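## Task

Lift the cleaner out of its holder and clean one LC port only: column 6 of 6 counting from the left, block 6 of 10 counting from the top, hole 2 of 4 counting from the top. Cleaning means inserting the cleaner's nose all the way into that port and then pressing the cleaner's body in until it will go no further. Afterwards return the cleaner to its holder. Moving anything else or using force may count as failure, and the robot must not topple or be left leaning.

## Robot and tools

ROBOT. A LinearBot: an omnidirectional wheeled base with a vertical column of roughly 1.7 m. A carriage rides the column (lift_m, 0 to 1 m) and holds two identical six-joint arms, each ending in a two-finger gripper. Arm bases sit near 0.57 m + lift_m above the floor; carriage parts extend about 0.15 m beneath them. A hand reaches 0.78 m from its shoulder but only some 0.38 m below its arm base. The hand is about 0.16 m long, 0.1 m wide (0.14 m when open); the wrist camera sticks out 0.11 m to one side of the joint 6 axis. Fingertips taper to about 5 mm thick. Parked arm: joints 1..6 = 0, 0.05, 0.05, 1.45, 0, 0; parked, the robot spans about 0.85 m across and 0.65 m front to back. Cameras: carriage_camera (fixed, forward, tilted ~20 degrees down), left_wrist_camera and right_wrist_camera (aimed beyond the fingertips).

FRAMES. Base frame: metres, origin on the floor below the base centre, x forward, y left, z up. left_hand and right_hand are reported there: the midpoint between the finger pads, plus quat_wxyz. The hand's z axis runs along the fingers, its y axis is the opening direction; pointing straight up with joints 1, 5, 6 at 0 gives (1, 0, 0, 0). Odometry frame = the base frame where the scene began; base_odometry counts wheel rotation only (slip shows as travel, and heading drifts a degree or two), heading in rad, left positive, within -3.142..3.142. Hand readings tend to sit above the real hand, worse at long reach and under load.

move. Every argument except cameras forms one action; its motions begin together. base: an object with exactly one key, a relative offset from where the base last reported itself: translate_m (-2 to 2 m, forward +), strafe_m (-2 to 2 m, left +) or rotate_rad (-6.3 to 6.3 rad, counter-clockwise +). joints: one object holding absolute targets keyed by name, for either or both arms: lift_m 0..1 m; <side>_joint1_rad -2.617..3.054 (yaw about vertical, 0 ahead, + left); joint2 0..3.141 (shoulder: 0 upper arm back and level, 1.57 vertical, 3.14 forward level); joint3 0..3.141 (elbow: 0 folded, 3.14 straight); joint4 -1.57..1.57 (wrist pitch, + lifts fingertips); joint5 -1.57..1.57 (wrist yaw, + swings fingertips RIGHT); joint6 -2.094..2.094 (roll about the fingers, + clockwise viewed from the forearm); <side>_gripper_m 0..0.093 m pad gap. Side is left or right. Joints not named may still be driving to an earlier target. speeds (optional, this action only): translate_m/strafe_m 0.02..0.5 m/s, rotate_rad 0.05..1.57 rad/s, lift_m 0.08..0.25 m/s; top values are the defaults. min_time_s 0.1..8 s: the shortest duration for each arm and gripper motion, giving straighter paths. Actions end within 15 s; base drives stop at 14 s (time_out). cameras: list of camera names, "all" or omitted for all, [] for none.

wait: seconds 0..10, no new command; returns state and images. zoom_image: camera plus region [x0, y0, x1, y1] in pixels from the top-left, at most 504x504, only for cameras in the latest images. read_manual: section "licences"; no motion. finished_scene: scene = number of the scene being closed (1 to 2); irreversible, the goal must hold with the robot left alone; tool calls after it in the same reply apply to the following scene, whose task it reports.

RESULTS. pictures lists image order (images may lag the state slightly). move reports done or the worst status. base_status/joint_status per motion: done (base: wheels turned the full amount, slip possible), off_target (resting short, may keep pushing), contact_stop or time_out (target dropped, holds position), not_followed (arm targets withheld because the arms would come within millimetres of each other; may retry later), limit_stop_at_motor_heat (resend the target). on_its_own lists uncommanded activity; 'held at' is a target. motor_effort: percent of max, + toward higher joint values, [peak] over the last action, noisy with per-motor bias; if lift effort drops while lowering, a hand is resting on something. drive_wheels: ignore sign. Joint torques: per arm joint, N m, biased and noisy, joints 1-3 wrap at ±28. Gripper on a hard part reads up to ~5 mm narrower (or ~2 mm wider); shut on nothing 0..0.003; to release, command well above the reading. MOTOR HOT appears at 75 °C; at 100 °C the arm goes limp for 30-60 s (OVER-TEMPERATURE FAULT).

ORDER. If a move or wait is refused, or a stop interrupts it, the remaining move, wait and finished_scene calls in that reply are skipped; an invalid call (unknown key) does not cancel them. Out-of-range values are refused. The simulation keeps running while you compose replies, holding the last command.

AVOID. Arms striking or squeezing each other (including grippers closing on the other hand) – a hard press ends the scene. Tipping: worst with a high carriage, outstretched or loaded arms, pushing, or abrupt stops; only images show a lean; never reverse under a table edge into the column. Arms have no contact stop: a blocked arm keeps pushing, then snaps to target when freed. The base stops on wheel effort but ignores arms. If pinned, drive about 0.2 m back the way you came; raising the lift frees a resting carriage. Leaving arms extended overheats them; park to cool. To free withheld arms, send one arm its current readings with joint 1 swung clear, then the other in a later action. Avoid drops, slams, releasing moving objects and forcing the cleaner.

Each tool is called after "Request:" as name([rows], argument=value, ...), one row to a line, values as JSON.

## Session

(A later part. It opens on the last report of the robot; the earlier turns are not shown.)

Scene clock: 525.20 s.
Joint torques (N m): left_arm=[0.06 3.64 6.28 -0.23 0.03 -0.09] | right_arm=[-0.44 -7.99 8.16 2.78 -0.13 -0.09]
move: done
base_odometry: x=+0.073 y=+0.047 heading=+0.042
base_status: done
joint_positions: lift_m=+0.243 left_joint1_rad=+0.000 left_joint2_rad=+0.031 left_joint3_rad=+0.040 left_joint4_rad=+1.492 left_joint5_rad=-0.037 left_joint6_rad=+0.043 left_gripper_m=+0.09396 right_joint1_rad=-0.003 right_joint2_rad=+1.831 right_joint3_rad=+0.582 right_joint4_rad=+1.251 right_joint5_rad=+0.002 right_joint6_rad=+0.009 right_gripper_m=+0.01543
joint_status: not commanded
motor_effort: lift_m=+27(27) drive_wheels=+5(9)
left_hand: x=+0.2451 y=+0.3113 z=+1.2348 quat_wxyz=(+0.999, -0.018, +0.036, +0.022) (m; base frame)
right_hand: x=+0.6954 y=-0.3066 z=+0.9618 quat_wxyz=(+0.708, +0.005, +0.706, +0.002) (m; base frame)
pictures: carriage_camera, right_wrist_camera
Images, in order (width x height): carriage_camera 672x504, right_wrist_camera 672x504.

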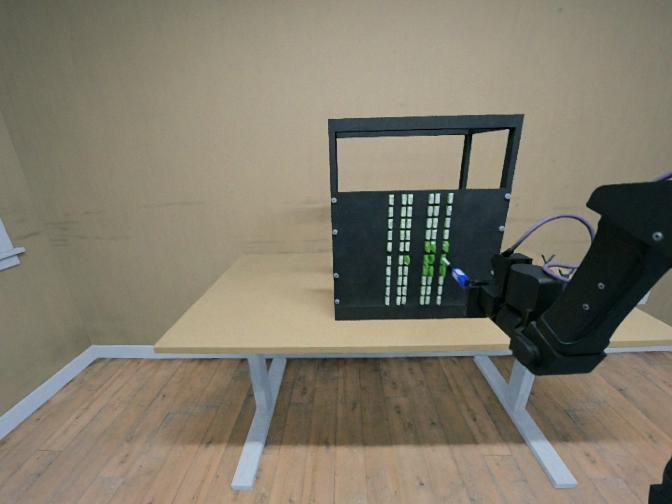

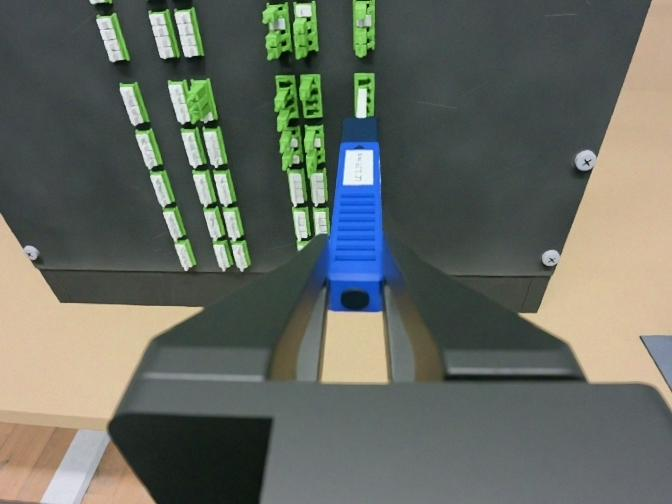

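Request:
move(base={"translate_m": -0.008}, speeds={"translate_m": 0.03}, cameras=["right_wrist_camera", "carriage_camera"])

Request:
zoom_image(camera="right_wrist_camera", region=[330, 60, 400, 130])

Request:
zoom_image(camera="carriage_camera", region=[425, 235, 475, 285])

Scene clock: 540.27 s.
Joint torques (N m): left_arm=[-0.02 3.64 6.42 -0.22 0.03 -0.07] | right_arm=[-0.53 -7.95 8.18 2.77 -0.13 -0.09]
move: done
base_odometry: x=+0.066 y=+0.047 heading=+0.041
base_status: done
joint_positions: lift_m=+0.243 left_joint1_rad=+0.000 left_joint2_rad=+0.031 left_joint3_rad=+0.040 left_joint4_rad=+1.492 left_joint5_rad=-0.037 left_joint6_rad=+0.043 left_gripper_m=+0.09396 right_joint1_rad=-0.003 right_joint2_rad=+1.831 right_joint3_rad=+0.582 right_joint4_rad=+1.254 right_joint5_rad=+0.002 right_joint6_rad=+0.009 right_gripper_m=+0.01543
joint_status: not commanded
motor_effort: lift_m=+24(27) drive_wheels=+2(8)
left_hand: x=+0.2451 y=+0.3113 z=+1.2348 quat_wxyz=(+0.999, -0.018, +0.036, +0.022) (m; base frame)
right_hand: x=+0.6954 y=-0.3066 z=+0.9623 quat_wxyz=(+0.709, +0.005, +0.705, +0.002) (m; base frame)
pictures: carriage_camera, right_wrist_camera
Images, in order (width x height): carriage_camera 672x504, right_wrist_camera 672x504.

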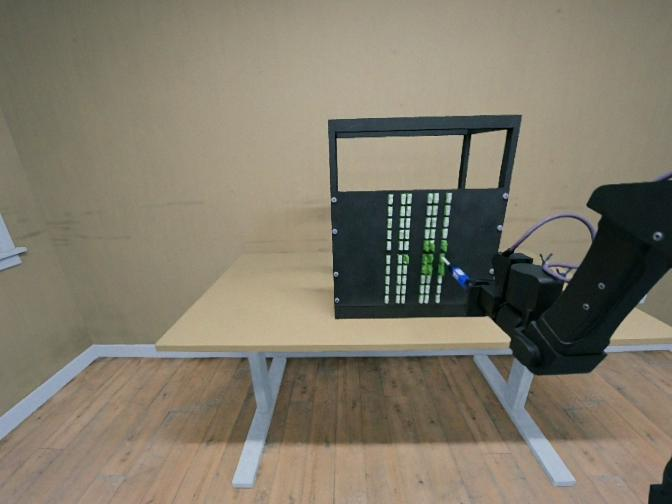

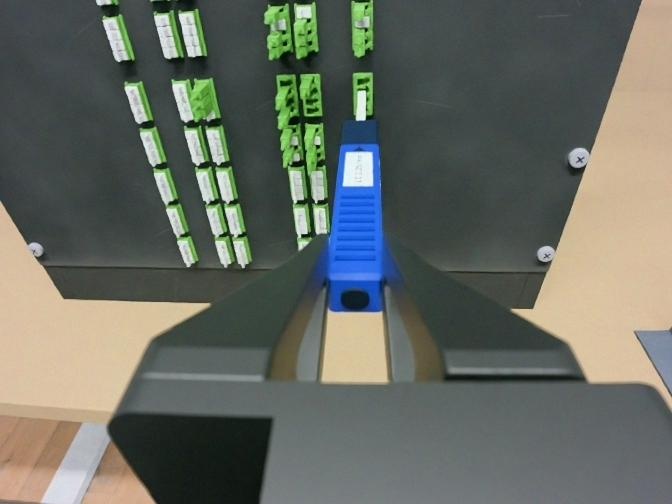

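Scaled by 7.200 from the camera's 672x504 image, which has a finer 960x720 frame.

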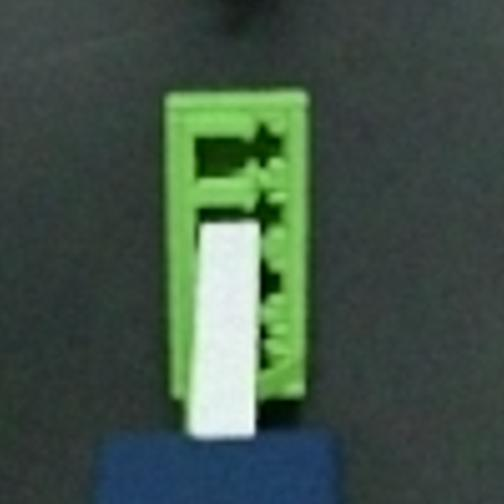

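Scaled by 10.080 from the camera's 672x504 image, which has a finer 960x720 frame.

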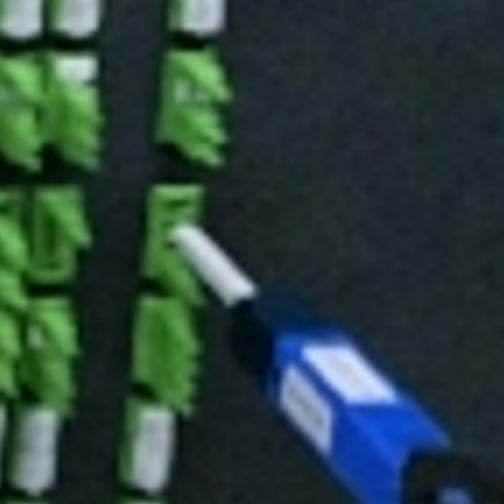

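Request:
move(joints={"lift_m": 0.2439}, speeds={"lift_m": 0.08}, cameras=["right_wrist_camera", "carriage_camera"])

Request:
zoom_image(camera="right_wrist_camera", region=[330, 60, 400, 130])

Request:
move(base={"translate_m": 0.005}, speeds={"translate_m": 0.02}, cameras=["right_wrist_camera", "carriage_camera"])

Request:
zoom_image(camera="right_wrist_camera", region=[330, 60, 400, 130])

Scene clock: 552.70 s.
Joint torques (N m): left_arm=[0.05 3.62 6.41 -0.23 0.03 -0.09] | right_arm=[-0.44 -7.97 8.14 2.74 -0.13 -0.09]
move: done
base_odometry: x=+0.066 y=+0.047 heading=+0.041
base_status: not commanded
joint_positions: lift_m=+0.244 left_joint1_rad=+0.000 left_joint2_rad=+0.031 left_joint3_rad=+0.040 left_joint4_rad=+1.491 left_joint5_rad=-0.037 left_joint6_rad=+0.043 left_gripper_m=+0.09396 right_joint1_rad=-0.003 right_joint2_rad=+1.831 right_joint3_rad=+0.582 right_joint4_rad=+1.255 right_joint5_rad=+0.002 right_joint6_rad=+0.009 right_gripper_m=+0.01543
joint_status: all done
motor_effort: lift_m=+24(28) drive_wheels=+1(3)
left_hand: x=+0.2452 y=+0.3113 z=+1.2356 quat_wxyz=(+0.999, -0.018, +0.036, +0.022) (m; base frame)
right_hand: x=+0.6954 y=-0.3066 z=+0.9635 quat_wxyz=(+0.709, +0.005, +0.705, +0.002) (m; base frame)
pictures: carriage_camera, right_wrist_camera
Images, in order (width x height): carriage_camera 672x504, right_wrist_camera 672x504.

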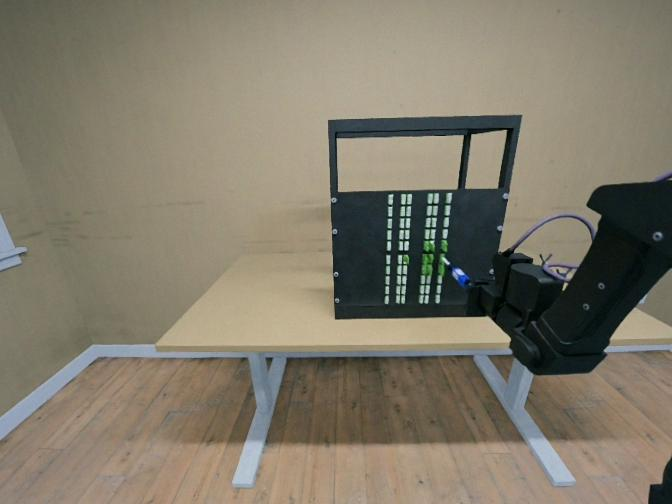

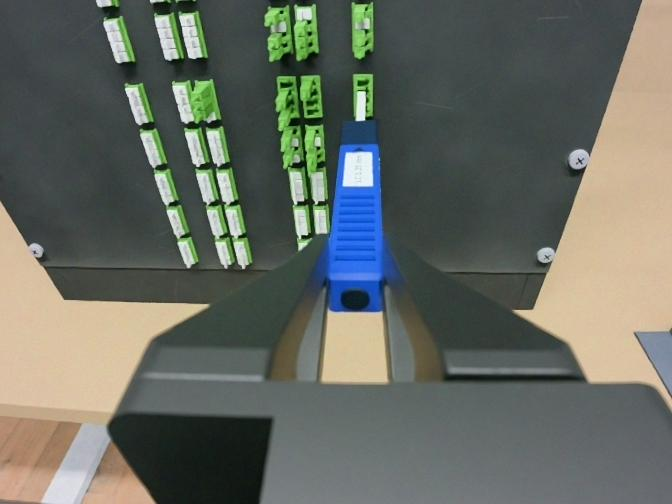

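Scaled by 7.200 from the camera's 672x504 image, which has a finer 960x720 frame.

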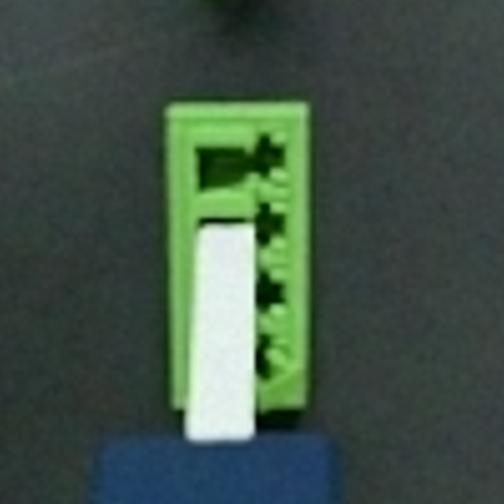

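Scene clock: 553.33 s.
Joint torques (N m): left_arm=[0.02 3.78 6.35 -0.24 0.03 -0.1] | right_arm=[-0.47 -7.87 8.2 2.79 -0.12 -0.09]
move: done
base_odometry: x=+0.070 y=+0.047 heading=+0.041
base_status: done
joint_positions: lift_m=+0.244 left_joint1_rad=+0.000 left_joint2_rad=+0.031 left_joint3_rad=+0.040 left_joint4_rad=+1.491 left_joint5_rad=-0.037 left_joint6_rad=+0.043 left_gripper_m=+0.09396 right_joint1_rad=-0.003 right_joint2_rad=+1.831 right_joint3_rad=+0.582 right_joint4_rad=+1.251 right_joint5_rad=+0.002 right_joint6_rad=+0.009 right_gripper_m=+0.01543
joint_status: not commanded
motor_effort: lift_m=+24(27) drive_wheels=+1(9)
left_hand: x=+0.2452 y=+0.3113 z=+1.2356 quat_wxyz=(+0.999, -0.018, +0.036, +0.022) (m; base frame)
right_hand: x=+0.6954 y=-0.3066 z=+0.9626 quat_wxyz=(+0.708, +0.005, +0.706, +0.002) (m; base frame)
pictures: carriage_camera, right_wrist_camera
Images, in order (width x height): carriage_camera 672x504, right_wrist_camera 672x504.

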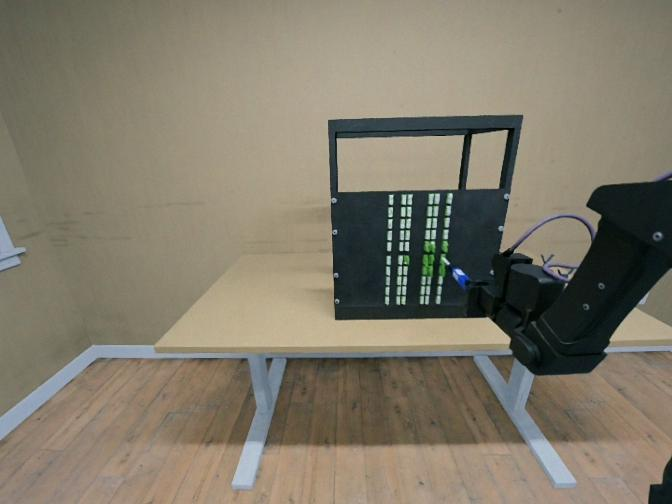

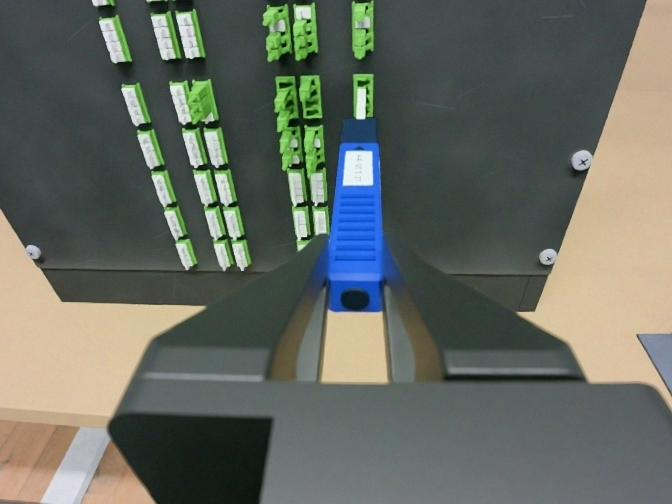

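Scaled by 7.200 from the camera's 672x504 image, which has a finer 960x720 frame.

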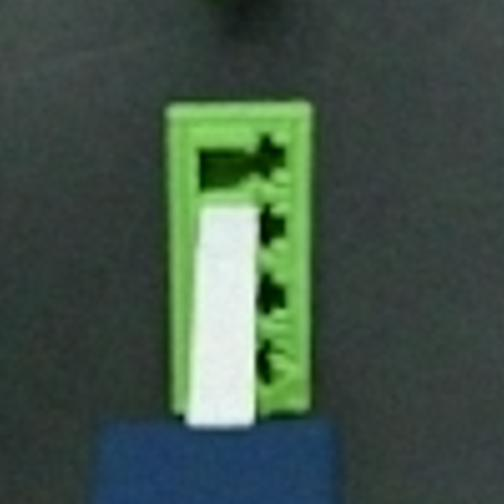

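Request:
move(base={"translate_m": -0.005}, speeds={"translate_m": 0.03}, cameras=["right_wrist_camera"])

Request:
zoom_image(camera="right_wrist_camera", region=[330, 60, 400, 130])

Scene clock: 570.53 s.
Joint torques (N m): left_arm=[0.03 3.69 6.31 -0.24 0.03 -0.08] | right_arm=[-0.44 -7.97 8.14 2.8 -0.13 -0.09]
move: done
base_odometry: x=+0.065 y=+0.047 heading=+0.041
base_status: done
joint_positions: lift_m=+0.244 left_joint1_rad=+0.000 left_joint2_rad=+0.031 left_joint3_rad=+0.040 left_joint4_rad=+1.492 left_joint5_rad=-0.037 left_joint6_rad=+0.043 left_gripper_m=+0.09396 right_joint1_rad=-0.003 right_joint2_rad=+1.831 right_joint3_rad=+0.582 right_joint4_rad=+1.253 right_joint5_rad=+0.002 right_joint6_rad=+0.009 right_gripper_m=+0.01543
joint_status: not commanded
motor_effort: lift_m=+26(28) drive_wheels=+2(6)
left_hand: x=+0.2450 y=+0.3113 z=+1.2356 quat_wxyz=(+0.999, -0.018, +0.036, +0.022) (m; base frame)
right_hand: x=+0.6954 y=-0.3066 z=+0.9631 quat_wxyz=(+0.709, +0.005, +0.705, +0.002) (m; base frame)
pictures: right_wrist_camera
Images, in order (width x height): right_wrist_camera 672x504.

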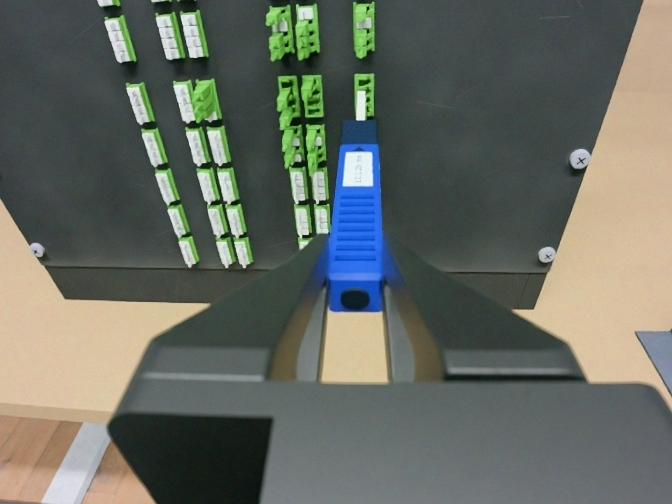

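Scaled by 7.200 from the camera's 672x504 image, which has a finer 960x720 frame.

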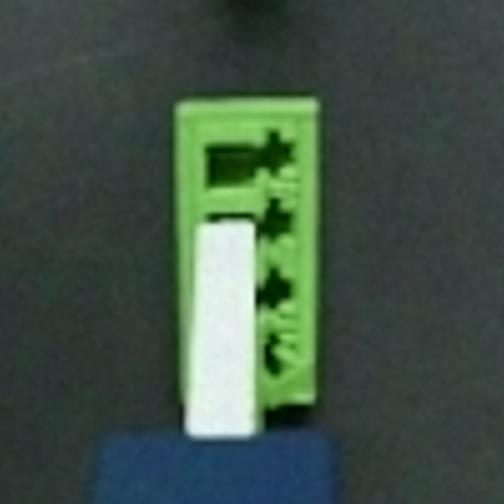

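Request:
zoom_image(camera="right_wrist_camera", region=[350, 74, 380, 104])

Request:
move(base={"translate_m": 0.002}, speeds={"translate_m": 0.02}, cameras=["right_wrist_camera"])

Request:
zoom_image(camera="right_wrist_camera", region=[350, 74, 380, 104])

Scaled by 16.800 from the camera's 672x504 image, which has a finer 960x720 frame.

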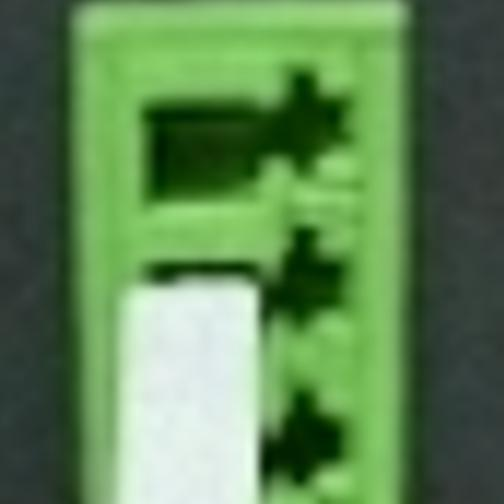

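Scene clock: 594.93 s.
Joint torques (N m): left_arm=[-0.03 3.75 6.34 -0.24 0.03 -0.08] | right_arm=[-0.5 -8.01 8.14 2.76 -0.13 -0.09]
move: done
base_odometry: x=+0.067 y=+0.047 heading=+0.041
base_status: done
joint_positions: lift_m=+0.244 left_joint1_rad=+0.000 left_joint2_rad=+0.031 left_joint3_rad=+0.040 left_joint4_rad=+1.491 left_joint5_rad=-0.037 left_joint6_rad=+0.043 left_gripper_m=+0.09396 right_joint1_rad=-0.003 right_joint2_rad=+1.831 right_joint3_rad=+0.582 right_joint4_rad=+1.255 right_joint5_rad=+0.002 right_joint6_rad=+0.009 right_gripper_m=+0.01543
joint_status: not commanded
motor_effort: lift_m=+24(26) drive_wheels=+2(9)
left_hand: x=+0.2452 y=+0.3113 z=+1.2356 quat_wxyz=(+0.999, -0.018, +0.036, +0.022) (m; base frame)
right_hand: x=+0.6954 y=-0.3066 z=+0.9635 quat_wxyz=(+0.709, +0.005, +0.705, +0.002) (m; base frame)
pictures: right_wrist_camera
Images, in order (width x height): right_wrist_camera 672x504.

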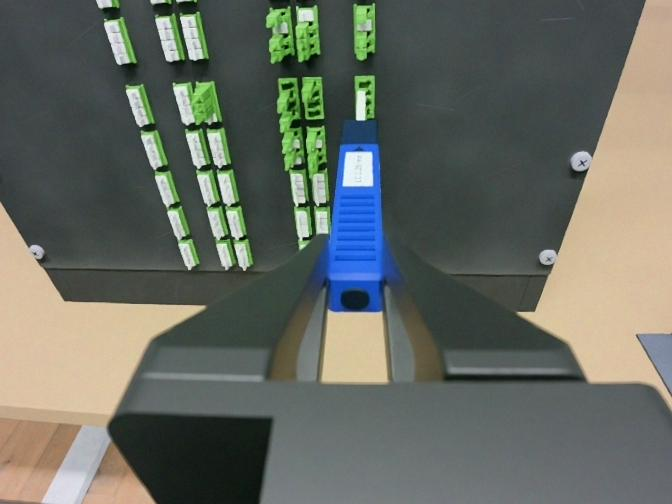

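Scaled by 16.800 from the camera's 672x504 image, which has a finer 960x720 frame.

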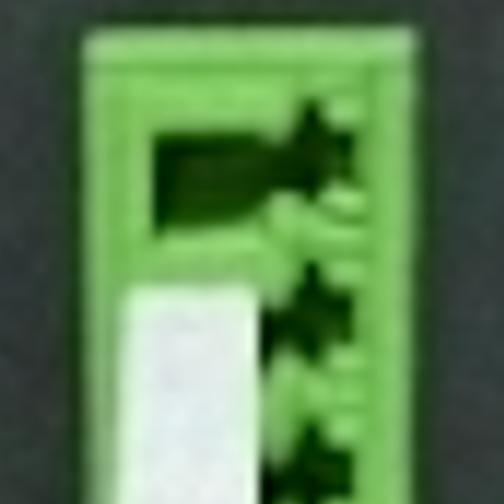

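Request:
move(cameras=["carriage_camera"])

Request:
zoom_image(camera="carriage_camera", region=[400, 180, 620, 400])

Scene clock: 633.13 s.
Joint torques (N m): left_arm=[-0.02 3.67 6.34 -0.22 0.03 -0.1] | right_arm=[-0.46 -7.97 8.12 2.76 -0.13 -0.09]
base_odometry: x=+0.067 y=+0.047 heading=+0.041
base_status: done
joint_positions: lift_m=+0.244 left_joint1_rad=+0.000 left_joint2_rad=+0.031 left_joint3_rad=+0.040 left_joint4_rad=+1.491 left_joint5_rad=-0.037 left_joint6_rad=+0.043 left_gripper_m=+0.09396 right_joint1_rad=-0.003 right_joint2_rad=+1.831 right_joint3_rad=+0.582 right_joint4_rad=+1.255 right_joint5_rad=+0.002 right_joint6_rad=+0.009 right_gripper_m=+0.01543
joint_status: not commanded
motor_effort: lift_m=+25(26) drive_wheels=+0(9)
left_hand: x=+0.2452 y=+0.3113 z=+1.2356 quat_wxyz=(+0.999, -0.018, +0.036, +0.022) (m; base frame)
right_hand: x=+0.6954 y=-0.3066 z=+0.9635 quat_wxyz=(+0.709, +0.005, +0.705, +0.002) (m; base frame)
pictures: carriage_camera
Images, in order (width x height): carriage_camera 672x504.

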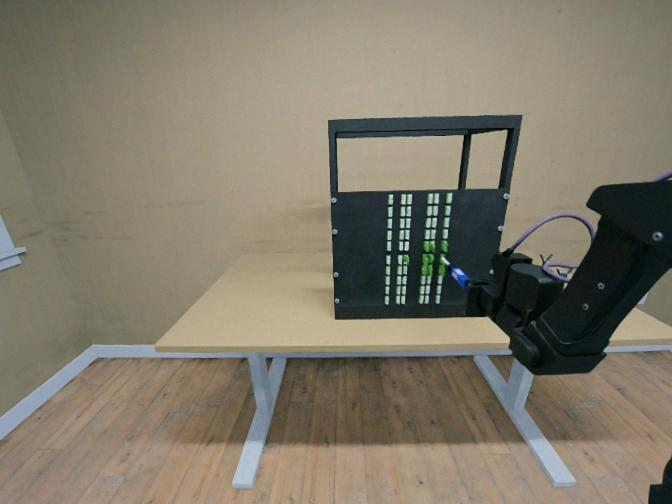

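Scaled by 2.291 from the camera's 672x504 image, which has a finer 960x720 frame.

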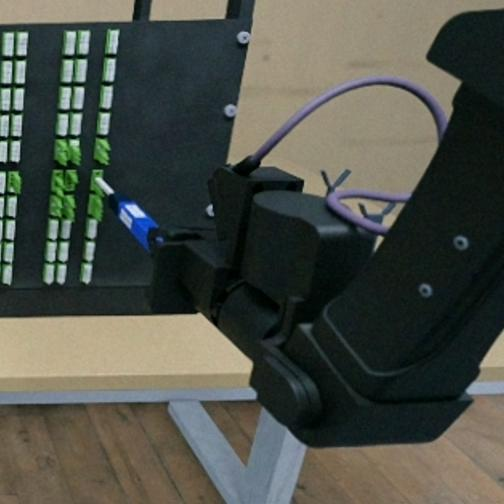

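Request:
zoom_image(camera="carriage_camera", region=[420, 230, 480, 290])

Scaled by 8.400 from the camera's 672x504 image, which has a finer 960x720 frame.

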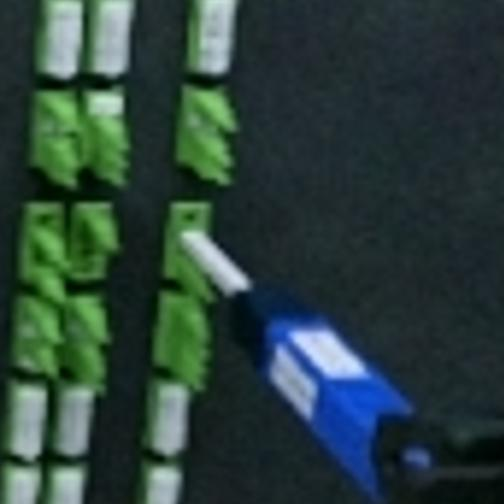

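Request:
move(joints={"lift_m": 0.2434, "right_joint5_rad": 0.004}, cameras=["right_wrist_camera"])

Request:
zoom_image(camera="right_wrist_camera", region=[350, 74, 380, 104])

Scene clock: 660.13 s.
Joint torques (N m): left_arm=[-0.01 3.67 6.35 -0.22 0.02 -0.08] | right_arm=[-0.47 -7.94 8.14 2.76 -0.09 -0.09]
move: done
base_odometry: x=+0.067 y=+0.047 heading=+0.041
base_status: not commanded
joint_positions: lift_m=+0.244 left_joint1_rad=+0.000 left_joint2_rad=+0.031 left_joint3_rad=+0.040 left_joint4_rad=+1.491 left_joint5_rad=-0.037 left_joint6_rad=+0.043 left_gripper_m=+0.09396 right_joint1_rad=-0.003 right_joint2_rad=+1.831 right_joint3_rad=+0.582 right_joint4_rad=+1.255 right_joint5_rad=+0.002 right_joint6_rad=+0.009 right_gripper_m=+0.01543
joint_status: all done
motor_effort: lift_m=+22(22) drive_wheels=+1(3)
left_hand: x=+0.2452 y=+0.3113 z=+1.2356 quat_wxyz=(+0.999, -0.018, +0.036, +0.022) (m; base frame)
right_hand: x=+0.6954 y=-0.3066 z=+0.9635 quat_wxyz=(+0.709, +0.005, +0.705, +0.002) (m; base frame)
pictures: right_wrist_camera
Images, in order (width x height): right_wrist_camera 672x504.

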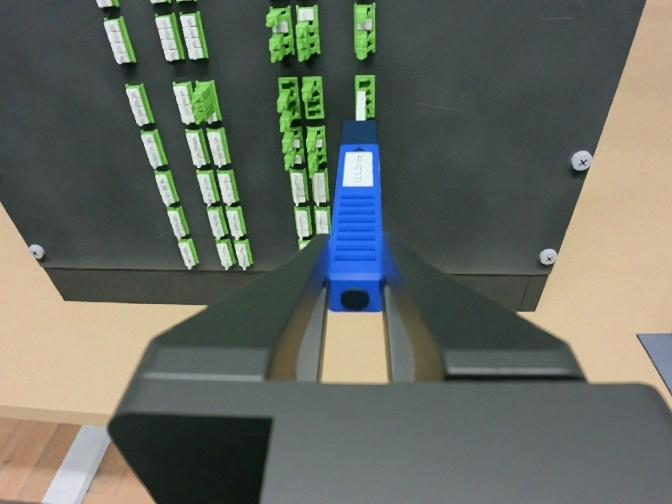

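Scaled by 16.800 from the camera's 672x504 image, which has a finer 960x720 frame.

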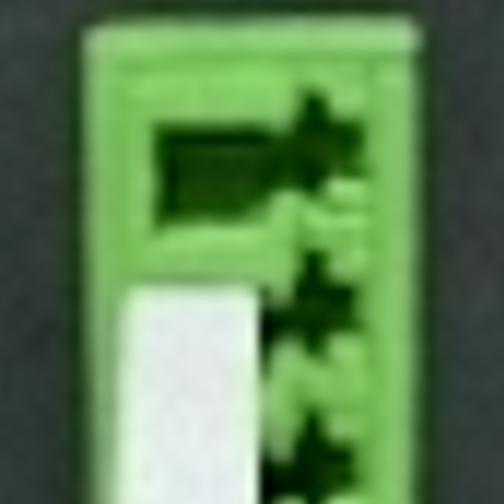

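Request:
move(joints={"lift_m": 0.2431, "right_joint5_rad": 0.008}, cameras=["right_wrist_camera"])

Request:
zoom_image(camera="right_wrist_camera", region=[350, 74, 380, 104])

Scene clock: 662.97 s.
Joint torques (N m): left_arm=[0.06 3.73 6.39 -0.24 0.03 -0.09] | right_arm=[-0.49 -7.95 8.13 2.76 -0.05 -0.09]
move: done
base_odometry: x=+0.067 y=+0.047 heading=+0.041
base_status: not commanded
joint_positions: lift_m=+0.244 left_joint1_rad=+0.000 left_joint2_rad=+0.031 left_joint3_rad=+0.040 left_joint4_rad=+1.491 left_joint5_rad=-0.037 left_joint6_rad=+0.043 left_gripper_m=+0.09396 right_joint1_rad=-0.003 right_joint2_rad=+1.831 right_joint3_rad=+0.582 right_joint4_rad=+1.255 right_joint5_rad=+0.002 right_joint6_rad=+0.009 right_gripper_m=+0.01543
joint_status: all done
motor_effort: lift_m=+20(22) drive_wheels=+0(3)
left_hand: x=+0.2452 y=+0.3113 z=+1.2356 quat_wxyz=(+0.999, -0.018, +0.036, +0.022) (m; base frame)
right_hand: x=+0.6954 y=-0.3066 z=+0.9634 quat_wxyz=(+0.709, +0.005, +0.705, +0.002) (m; base frame)
pictures: right_wrist_camera
Images, in order (width x height): right_wrist_camera 672x504.

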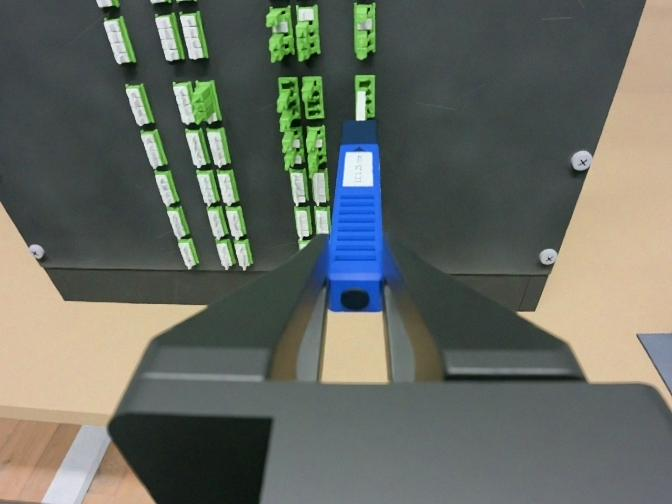

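Scaled by 16.800 from the camera's 672x504 image, which has a finer 960x720 frame.

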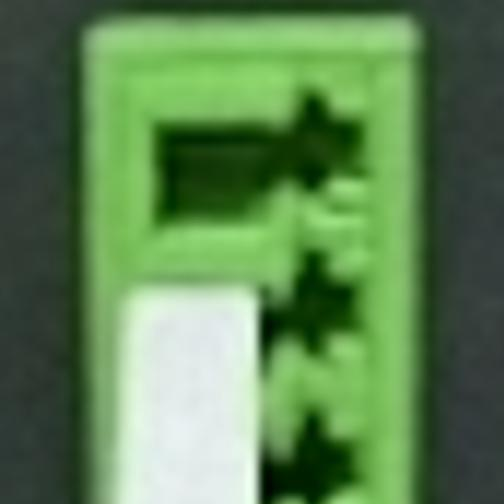

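Request:
move(base={"translate_m": -0.004}, speeds={"translate_m": 0.05}, cameras=[])

Request:
move(base={"translate_m": 0.004}, speeds={"translate_m": 0.03}, cameras=["right_wrist_camera"])

Request:
zoom_image(camera="right_wrist_camera", region=[350, 74, 380, 104])

Scene clock: 666.70 s.
Joint torques (N m): left_arm=[0.03 3.58 6.41 -0.22 0.02 -0.09] | right_arm=[-0.43 -7.87 8.16 2.76 -0.04 -0.09]
move: done
base_odometry: x=+0.064 y=+0.047 heading=+0.041
base_status: done
joint_positions: lift_m=+0.244 left_joint1_rad=+0.000 left_joint2_rad=+0.031 left_joint3_rad=+0.040 left_joint4_rad=+1.492 left_joint5_rad=-0.037 left_joint6_rad=+0.043 left_gripper_m=+0.09396 right_joint1_rad=-0.003 right_joint2_rad=+1.831 right_joint3_rad=+0.582 right_joint4_rad=+1.255 right_joint5_rad=+0.002 right_joint6_rad=+0.009 right_gripper_m=+0.01543
joint_status: not commanded
motor_effort: lift_m=+20(21) drive_wheels=+3(7)
left_hand: x=+0.2450 y=+0.3113 z=+1.2356 quat_wxyz=(+0.999, -0.018, +0.036, +0.022) (m; base frame)
right_hand: x=+0.6954 y=-0.3066 z=+0.9635 quat_wxyz=(+0.709, +0.005, +0.705, +0.002) (m; base frame)
pictures: none
No camera images: "cameras" was empty.

Scene clock: 667.33 s.
Joint torques (N m): left_arm=[0.06 3.69 6.32 -0.24 0.02 -0.08] | right_arm=[-0.4 -7.9 8.14 2.76 -0.04 -0.09]
move: done
base_odometry: x=+0.068 y=+0.047 heading=+0.041
base_status: done
joint_positions: lift_m=+0.244 left_joint1_rad=+0.000 left_joint2_rad=+0.031 left_joint3_rad=+0.040 left_joint4_rad=+1.491 left_joint5_rad=-0.037 left_joint6_rad=+0.043 left_gripper_m=+0.09396 right_joint1_rad=-0.003 right_joint2_rad=+1.831 right_joint3_rad=+0.582 right_joint4_rad=+1.255 right_joint5_rad=+0.002 right_joint6_rad=+0.009 right_gripper_m=+0.01543
joint_status: not commanded
motor_effort: lift_m=+19(21) drive_wheels=+0(9)
left_hand: x=+0.2453 y=+0.3113 z=+1.2355 quat_wxyz=(+0.999, -0.018, +0.036, +0.022) (m; base frame)
right_hand: x=+0.6954 y=-0.3066 z=+0.9635 quat_wxyz=(+0.709, +0.005, +0.705, +0.002) (m; base frame)
pictures: right_wrist_camera
Images, in order (width x height): right_wrist_camera 672x504.

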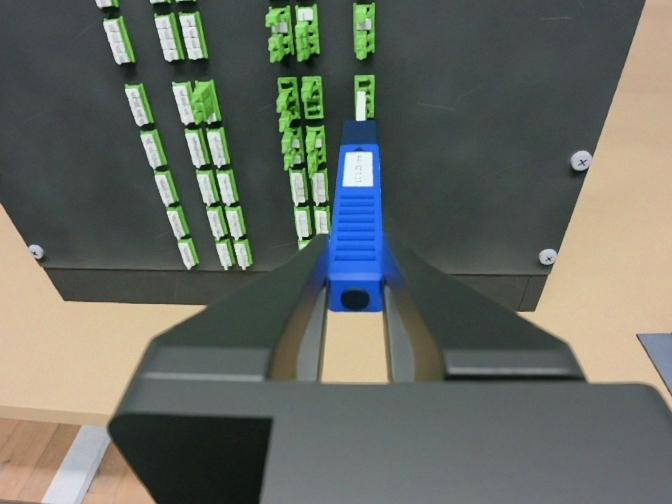

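Scaled by 16.800 from the camera's 672x504 image, which has a finer 960x720 frame.

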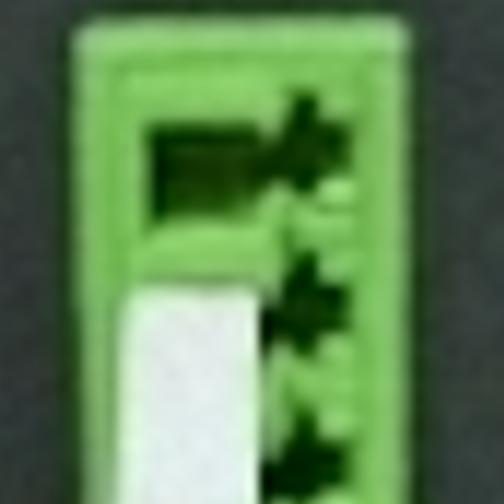

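Request:
move(base={"translate_m": 0.001}, joints={"right_joint5_rad": 0.016}, speeds={"translate_m": 0.03}, cameras=["right_wrist_camera"])

Request:
zoom_image(camera="right_wrist_camera", region=[350, 74, 380, 104])

Scene clock: 671.23 s.
Joint torques (N m): left_arm=[-0.02 3.59 6.28 -0.21 0.03 -0.07] | right_arm=[-0.47 -7.83 8.13 2.75 0.02 -0.09]
move: done
base_odometry: x=+0.068 y=+0.047 heading=+0.041
base_status: done
joint_positions: lift_m=+0.244 left_joint1_rad=+0.000 left_joint2_rad=+0.031 left_joint3_rad=+0.040 left_joint4_rad=+1.491 left_joint5_rad=-0.037 left_joint6_rad=+0.043 left_gripper_m=+0.09396 right_joint1_rad=-0.003 right_joint2_rad=+1.831 right_joint3_rad=+0.582 right_joint4_rad=+1.255 right_joint5_rad=+0.006 right_joint6_rad=+0.009 right_gripper_m=+0.01543
joint_status: all done
motor_effort: lift_m=+19(21) drive_wheels=+0(9)
left_hand: x=+0.2454 y=+0.3113 z=+1.2355 quat_wxyz=(+0.999, -0.018, +0.036, +0.022) (m; base frame)
right_hand: x=+0.6954 y=-0.3073 z=+0.9635 quat_wxyz=(+0.709, +0.006, +0.705, +0.000) (m; base frame)
pictures: right_wrist_camera
Images, in order (width x height): right_wrist_camera 672x504.

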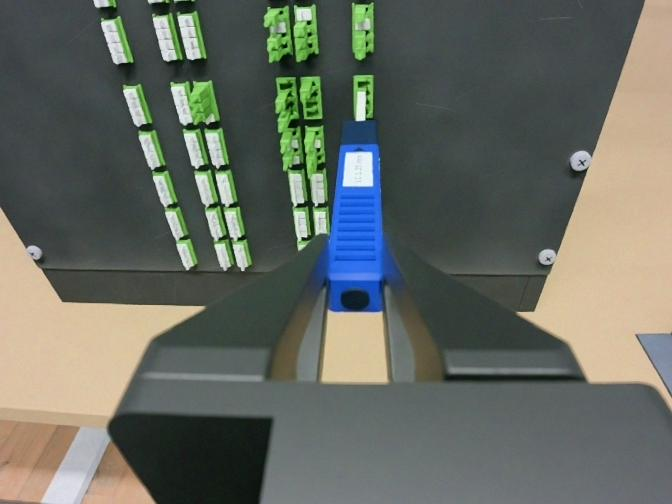

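Scaled by 16.800 from the camera's 672x504 image, which has a finer 960x720 frame.

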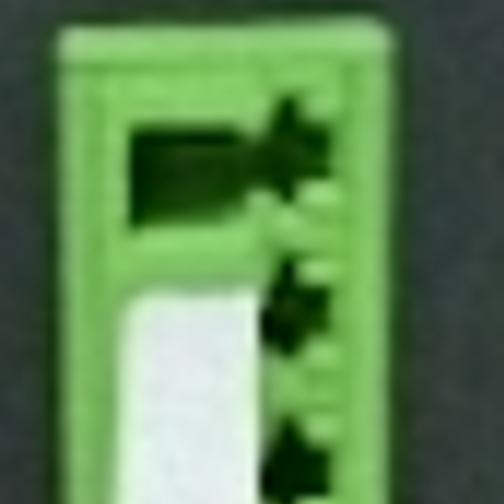

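Request:
move(base={"translate_m": 0.002}, speeds={"translate_m": 0.03}, cameras=["right_wrist_camera"])

Request:
zoom_image(camera="right_wrist_camera", region=[350, 74, 380, 104])

Request:
zoom_image(camera="right_wrist_camera", region=[330, 60, 400, 130])

Scene clock: 680.37 s.
Joint torques (N m): left_arm=[0.01 3.69 6.35 -0.21 0.03 -0.09] | right_arm=[-0.46 -7.91 8.13 2.79 -0.01 -0.09]
move: done
base_odometry: x=+0.070 y=+0.047 heading=+0.041
base_status: done
joint_positions: lift_m=+0.244 left_joint1_rad=+0.000 left_joint2_rad=+0.031 left_joint3_rad=+0.040 left_joint4_rad=+1.491 left_joint5_rad=-0.037 left_joint6_rad=+0.043 left_gripper_m=+0.09396 right_joint1_rad=-0.003 right_joint2_rad=+1.831 right_joint3_rad=+0.582 right_joint4_rad=+1.251 right_joint5_rad=+0.007 right_joint6_rad=+0.009 right_gripper_m=+0.01543
joint_status: not commanded
motor_effort: lift_m=+20(21) drive_wheels=+2(10)
left_hand: x=+0.2454 y=+0.3113 z=+1.2355 quat_wxyz=(+0.999, -0.018, +0.036, +0.022) (m; base frame)
right_hand: x=+0.6954 y=-0.3075 z=+0.9625 quat_wxyz=(+0.708, +0.007, +0.706, +0.000) (m; base frame)
pictures: right_wrist_camera
Images, in order (width x height): right_wrist_camera 672x504.

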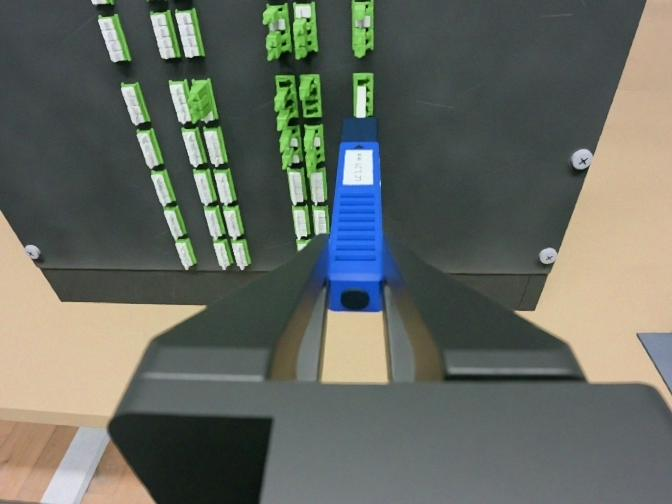

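Scaled by 16.800 from the camera's 672x504 image, which has a finer 960x720 frame.

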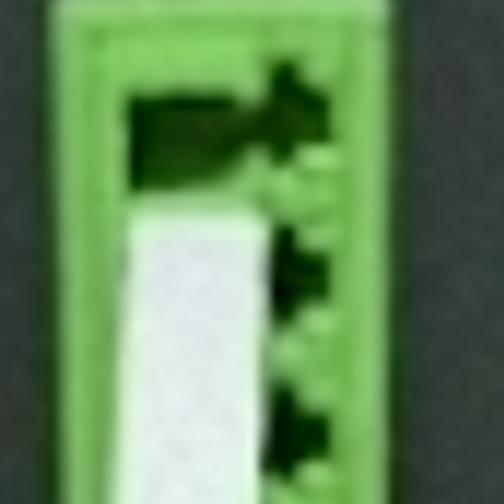

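Scaled by 7.200 from the camera's 672x504 image, which has a finer 960x720 frame.

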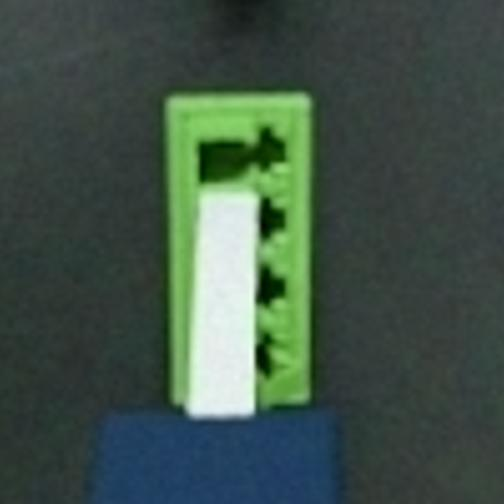

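Request:
move(base={"translate_m": -0.01}, speeds={"translate_m": 0.05}, cameras=["carriage_camera", "right_wrist_camera"])

Request:
zoom_image(camera="right_wrist_camera", region=[330, 60, 400, 130])

Request:
zoom_image(camera="carriage_camera", region=[420, 230, 480, 290])

Request:
move(base={"translate_m": -0.05}, speeds={"translate_m": 0.1}, cameras=["carriage_camera", "right_wrist_camera"])

Request:
zoom_image(camera="right_wrist_camera", region=[330, 20, 430, 120])

Request:
zoom_image(camera="carriage_camera", region=[420, 230, 480, 290])

Scene clock: 735.33 s.
Joint torques (N m): left_arm=[0.01 3.71 6.35 -0.26 0.03 -0.07] | right_arm=[-0.47 -7.94 8.12 2.79 -0.02 -0.09]
move: done
base_odometry: x=+0.061 y=+0.046 heading=+0.041
base_status: done
joint_positions: lift_m=+0.244 left_joint1_rad=+0.000 left_joint2_rad=+0.031 left_joint3_rad=+0.040 left_joint4_rad=+1.492 left_joint5_rad=-0.037 left_joint6_rad=+0.043 left_gripper_m=+0.09396 right_joint1_rad=-0.003 right_joint2_rad=+1.831 right_joint3_rad=+0.582 right_joint4_rad=+1.253 right_joint5_rad=+0.007 right_joint6_rad=+0.009 right_gripper_m=+0.01543
joint_status: not commanded
motor_effort: lift_m=+21(22) drive_wheels=+3(8)
left_hand: x=+0.2450 y=+0.3113 z=+1.2356 quat_wxyz=(+0.999, -0.018, +0.036, +0.022) (m; base frame)
right_hand: x=+0.6954 y=-0.3075 z=+0.9628 quat_wxyz=(+0.709, +0.007, +0.706, +0.000) (m; base frame)
pictures: carriage_camera, right_wrist_camera
Images, in order (width x height): carriage_camera 672x504, right_wrist_camera 672x504.

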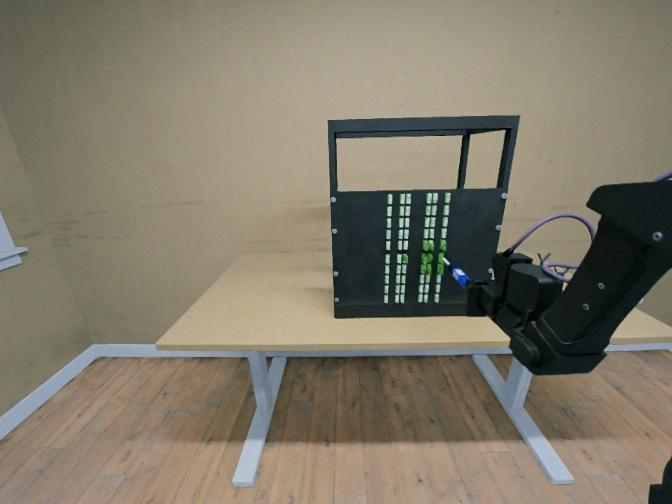

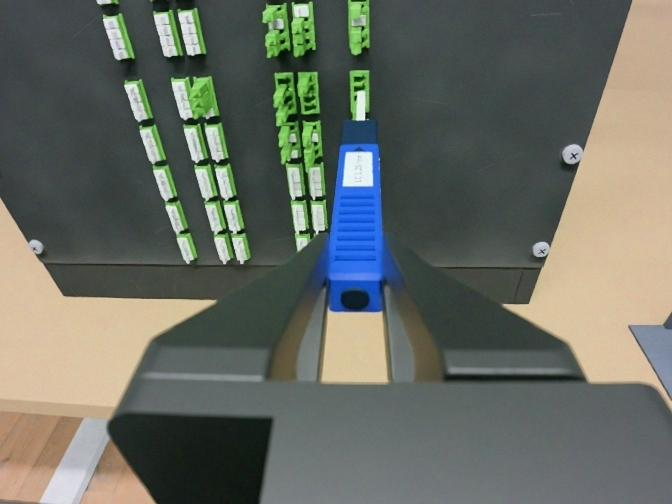

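Scaled by 7.200 from the camera's 672x504 image, which has a finer 960x720 frame.

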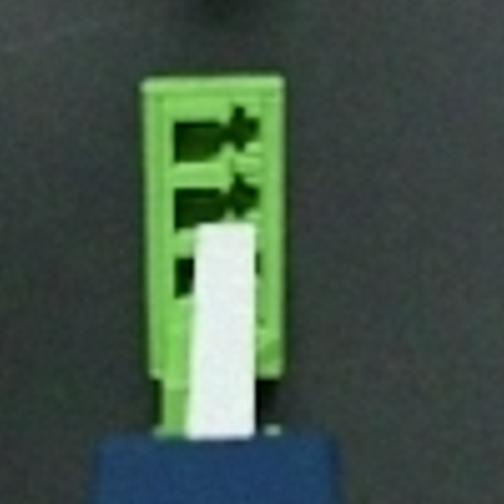

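Scaled by 8.400 from the camera's 672x504 image, which has a finer 960x720 frame.

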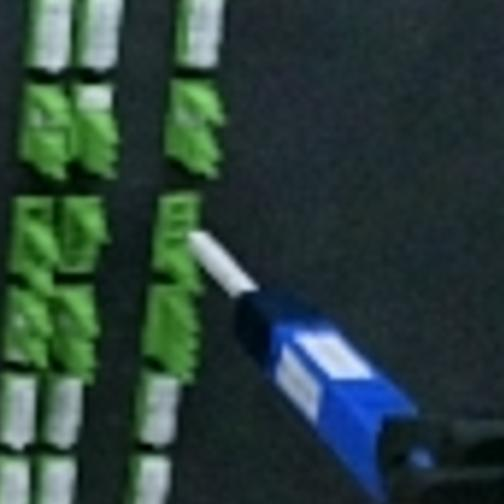

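Scene clock: 736.53 s.
Joint torques (N m): left_arm=[0.03 3.66 6.38 -0.24 0.04 -0.1] | right_arm=[-0.46 -7.92 8.13 2.77 -0.01 -0.09]
move: done
base_odometry: x=+0.011 y=+0.044 heading=+0.040
base_status: done
joint_positions: lift_m=+0.244 left_joint1_rad=+0.000 left_joint2_rad=+0.031 left_joint3_rad=+0.040 left_joint4_rad=+1.491 left_joint5_rad=-0.037 left_joint6_rad=+0.043 left_gripper_m=+0.09396 right_joint1_rad=-0.003 right_joint2_rad=+1.831 right_joint3_rad=+0.582 right_joint4_rad=+1.254 right_joint5_rad=+0.007 right_joint6_rad=+0.009 right_gripper_m=+0.01543
joint_status: not commanded
motor_effort: lift_m=+19(21) drive_wheels=+4(11)
left_hand: x=+0.2453 y=+0.3113 z=+1.2355 quat_wxyz=(+0.999, -0.018, +0.036, +0.022) (m; base frame)
right_hand: x=+0.6954 y=-0.3075 z=+0.9631 quat_wxyz=(+0.709, +0.007, +0.705, +0.000) (m; base frame)
pictures: carriage_camera, right_wrist_camera
Images, in order (width x height): carriage_camera 672x504, right_wrist_camera 672x504.

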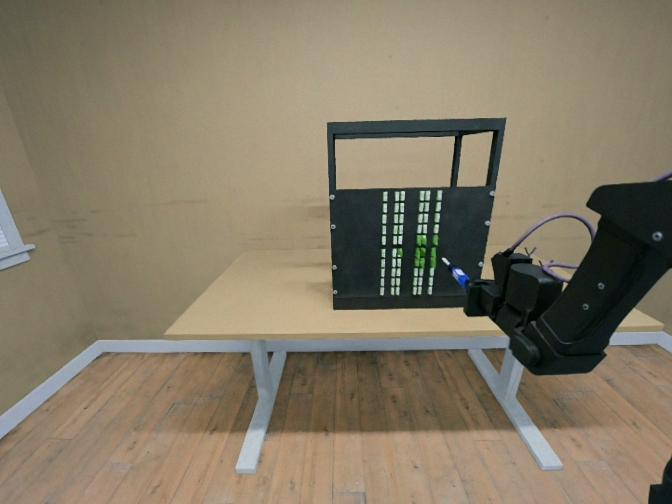

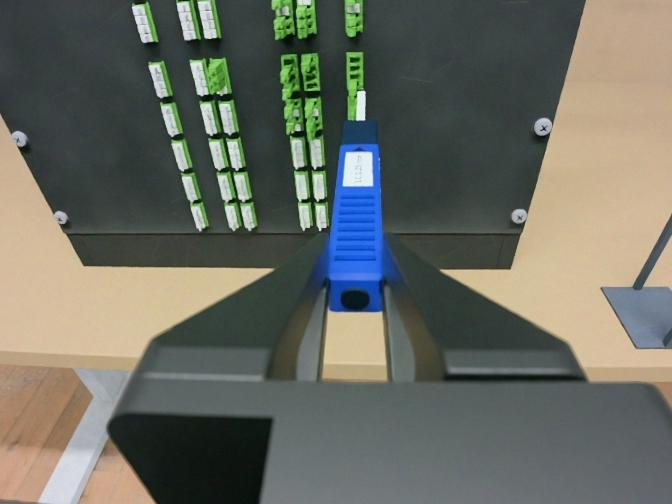

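Scaled by 5.040 from the camera's 672x504 image, which has a finer 960x720 frame.

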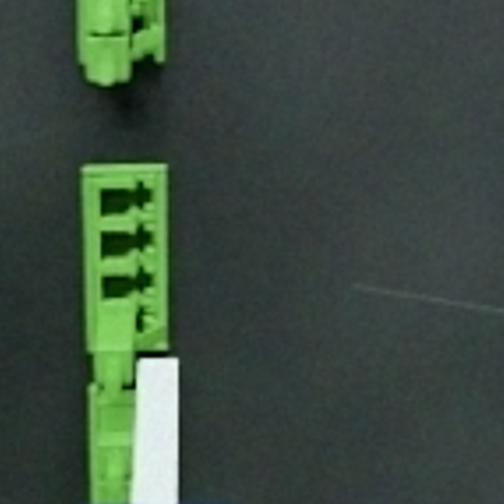

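Scaled by 8.400 from the camera's 672x504 image, which has a finer 960x720 frame.

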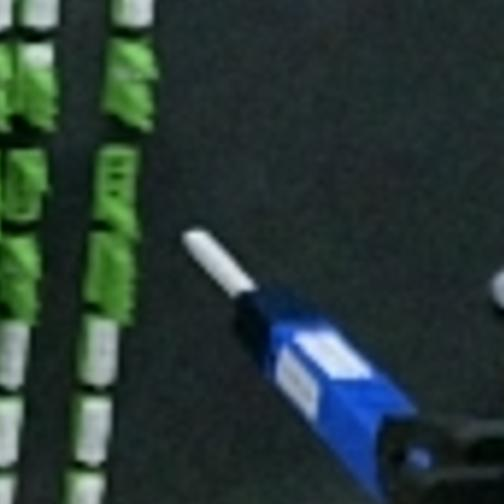

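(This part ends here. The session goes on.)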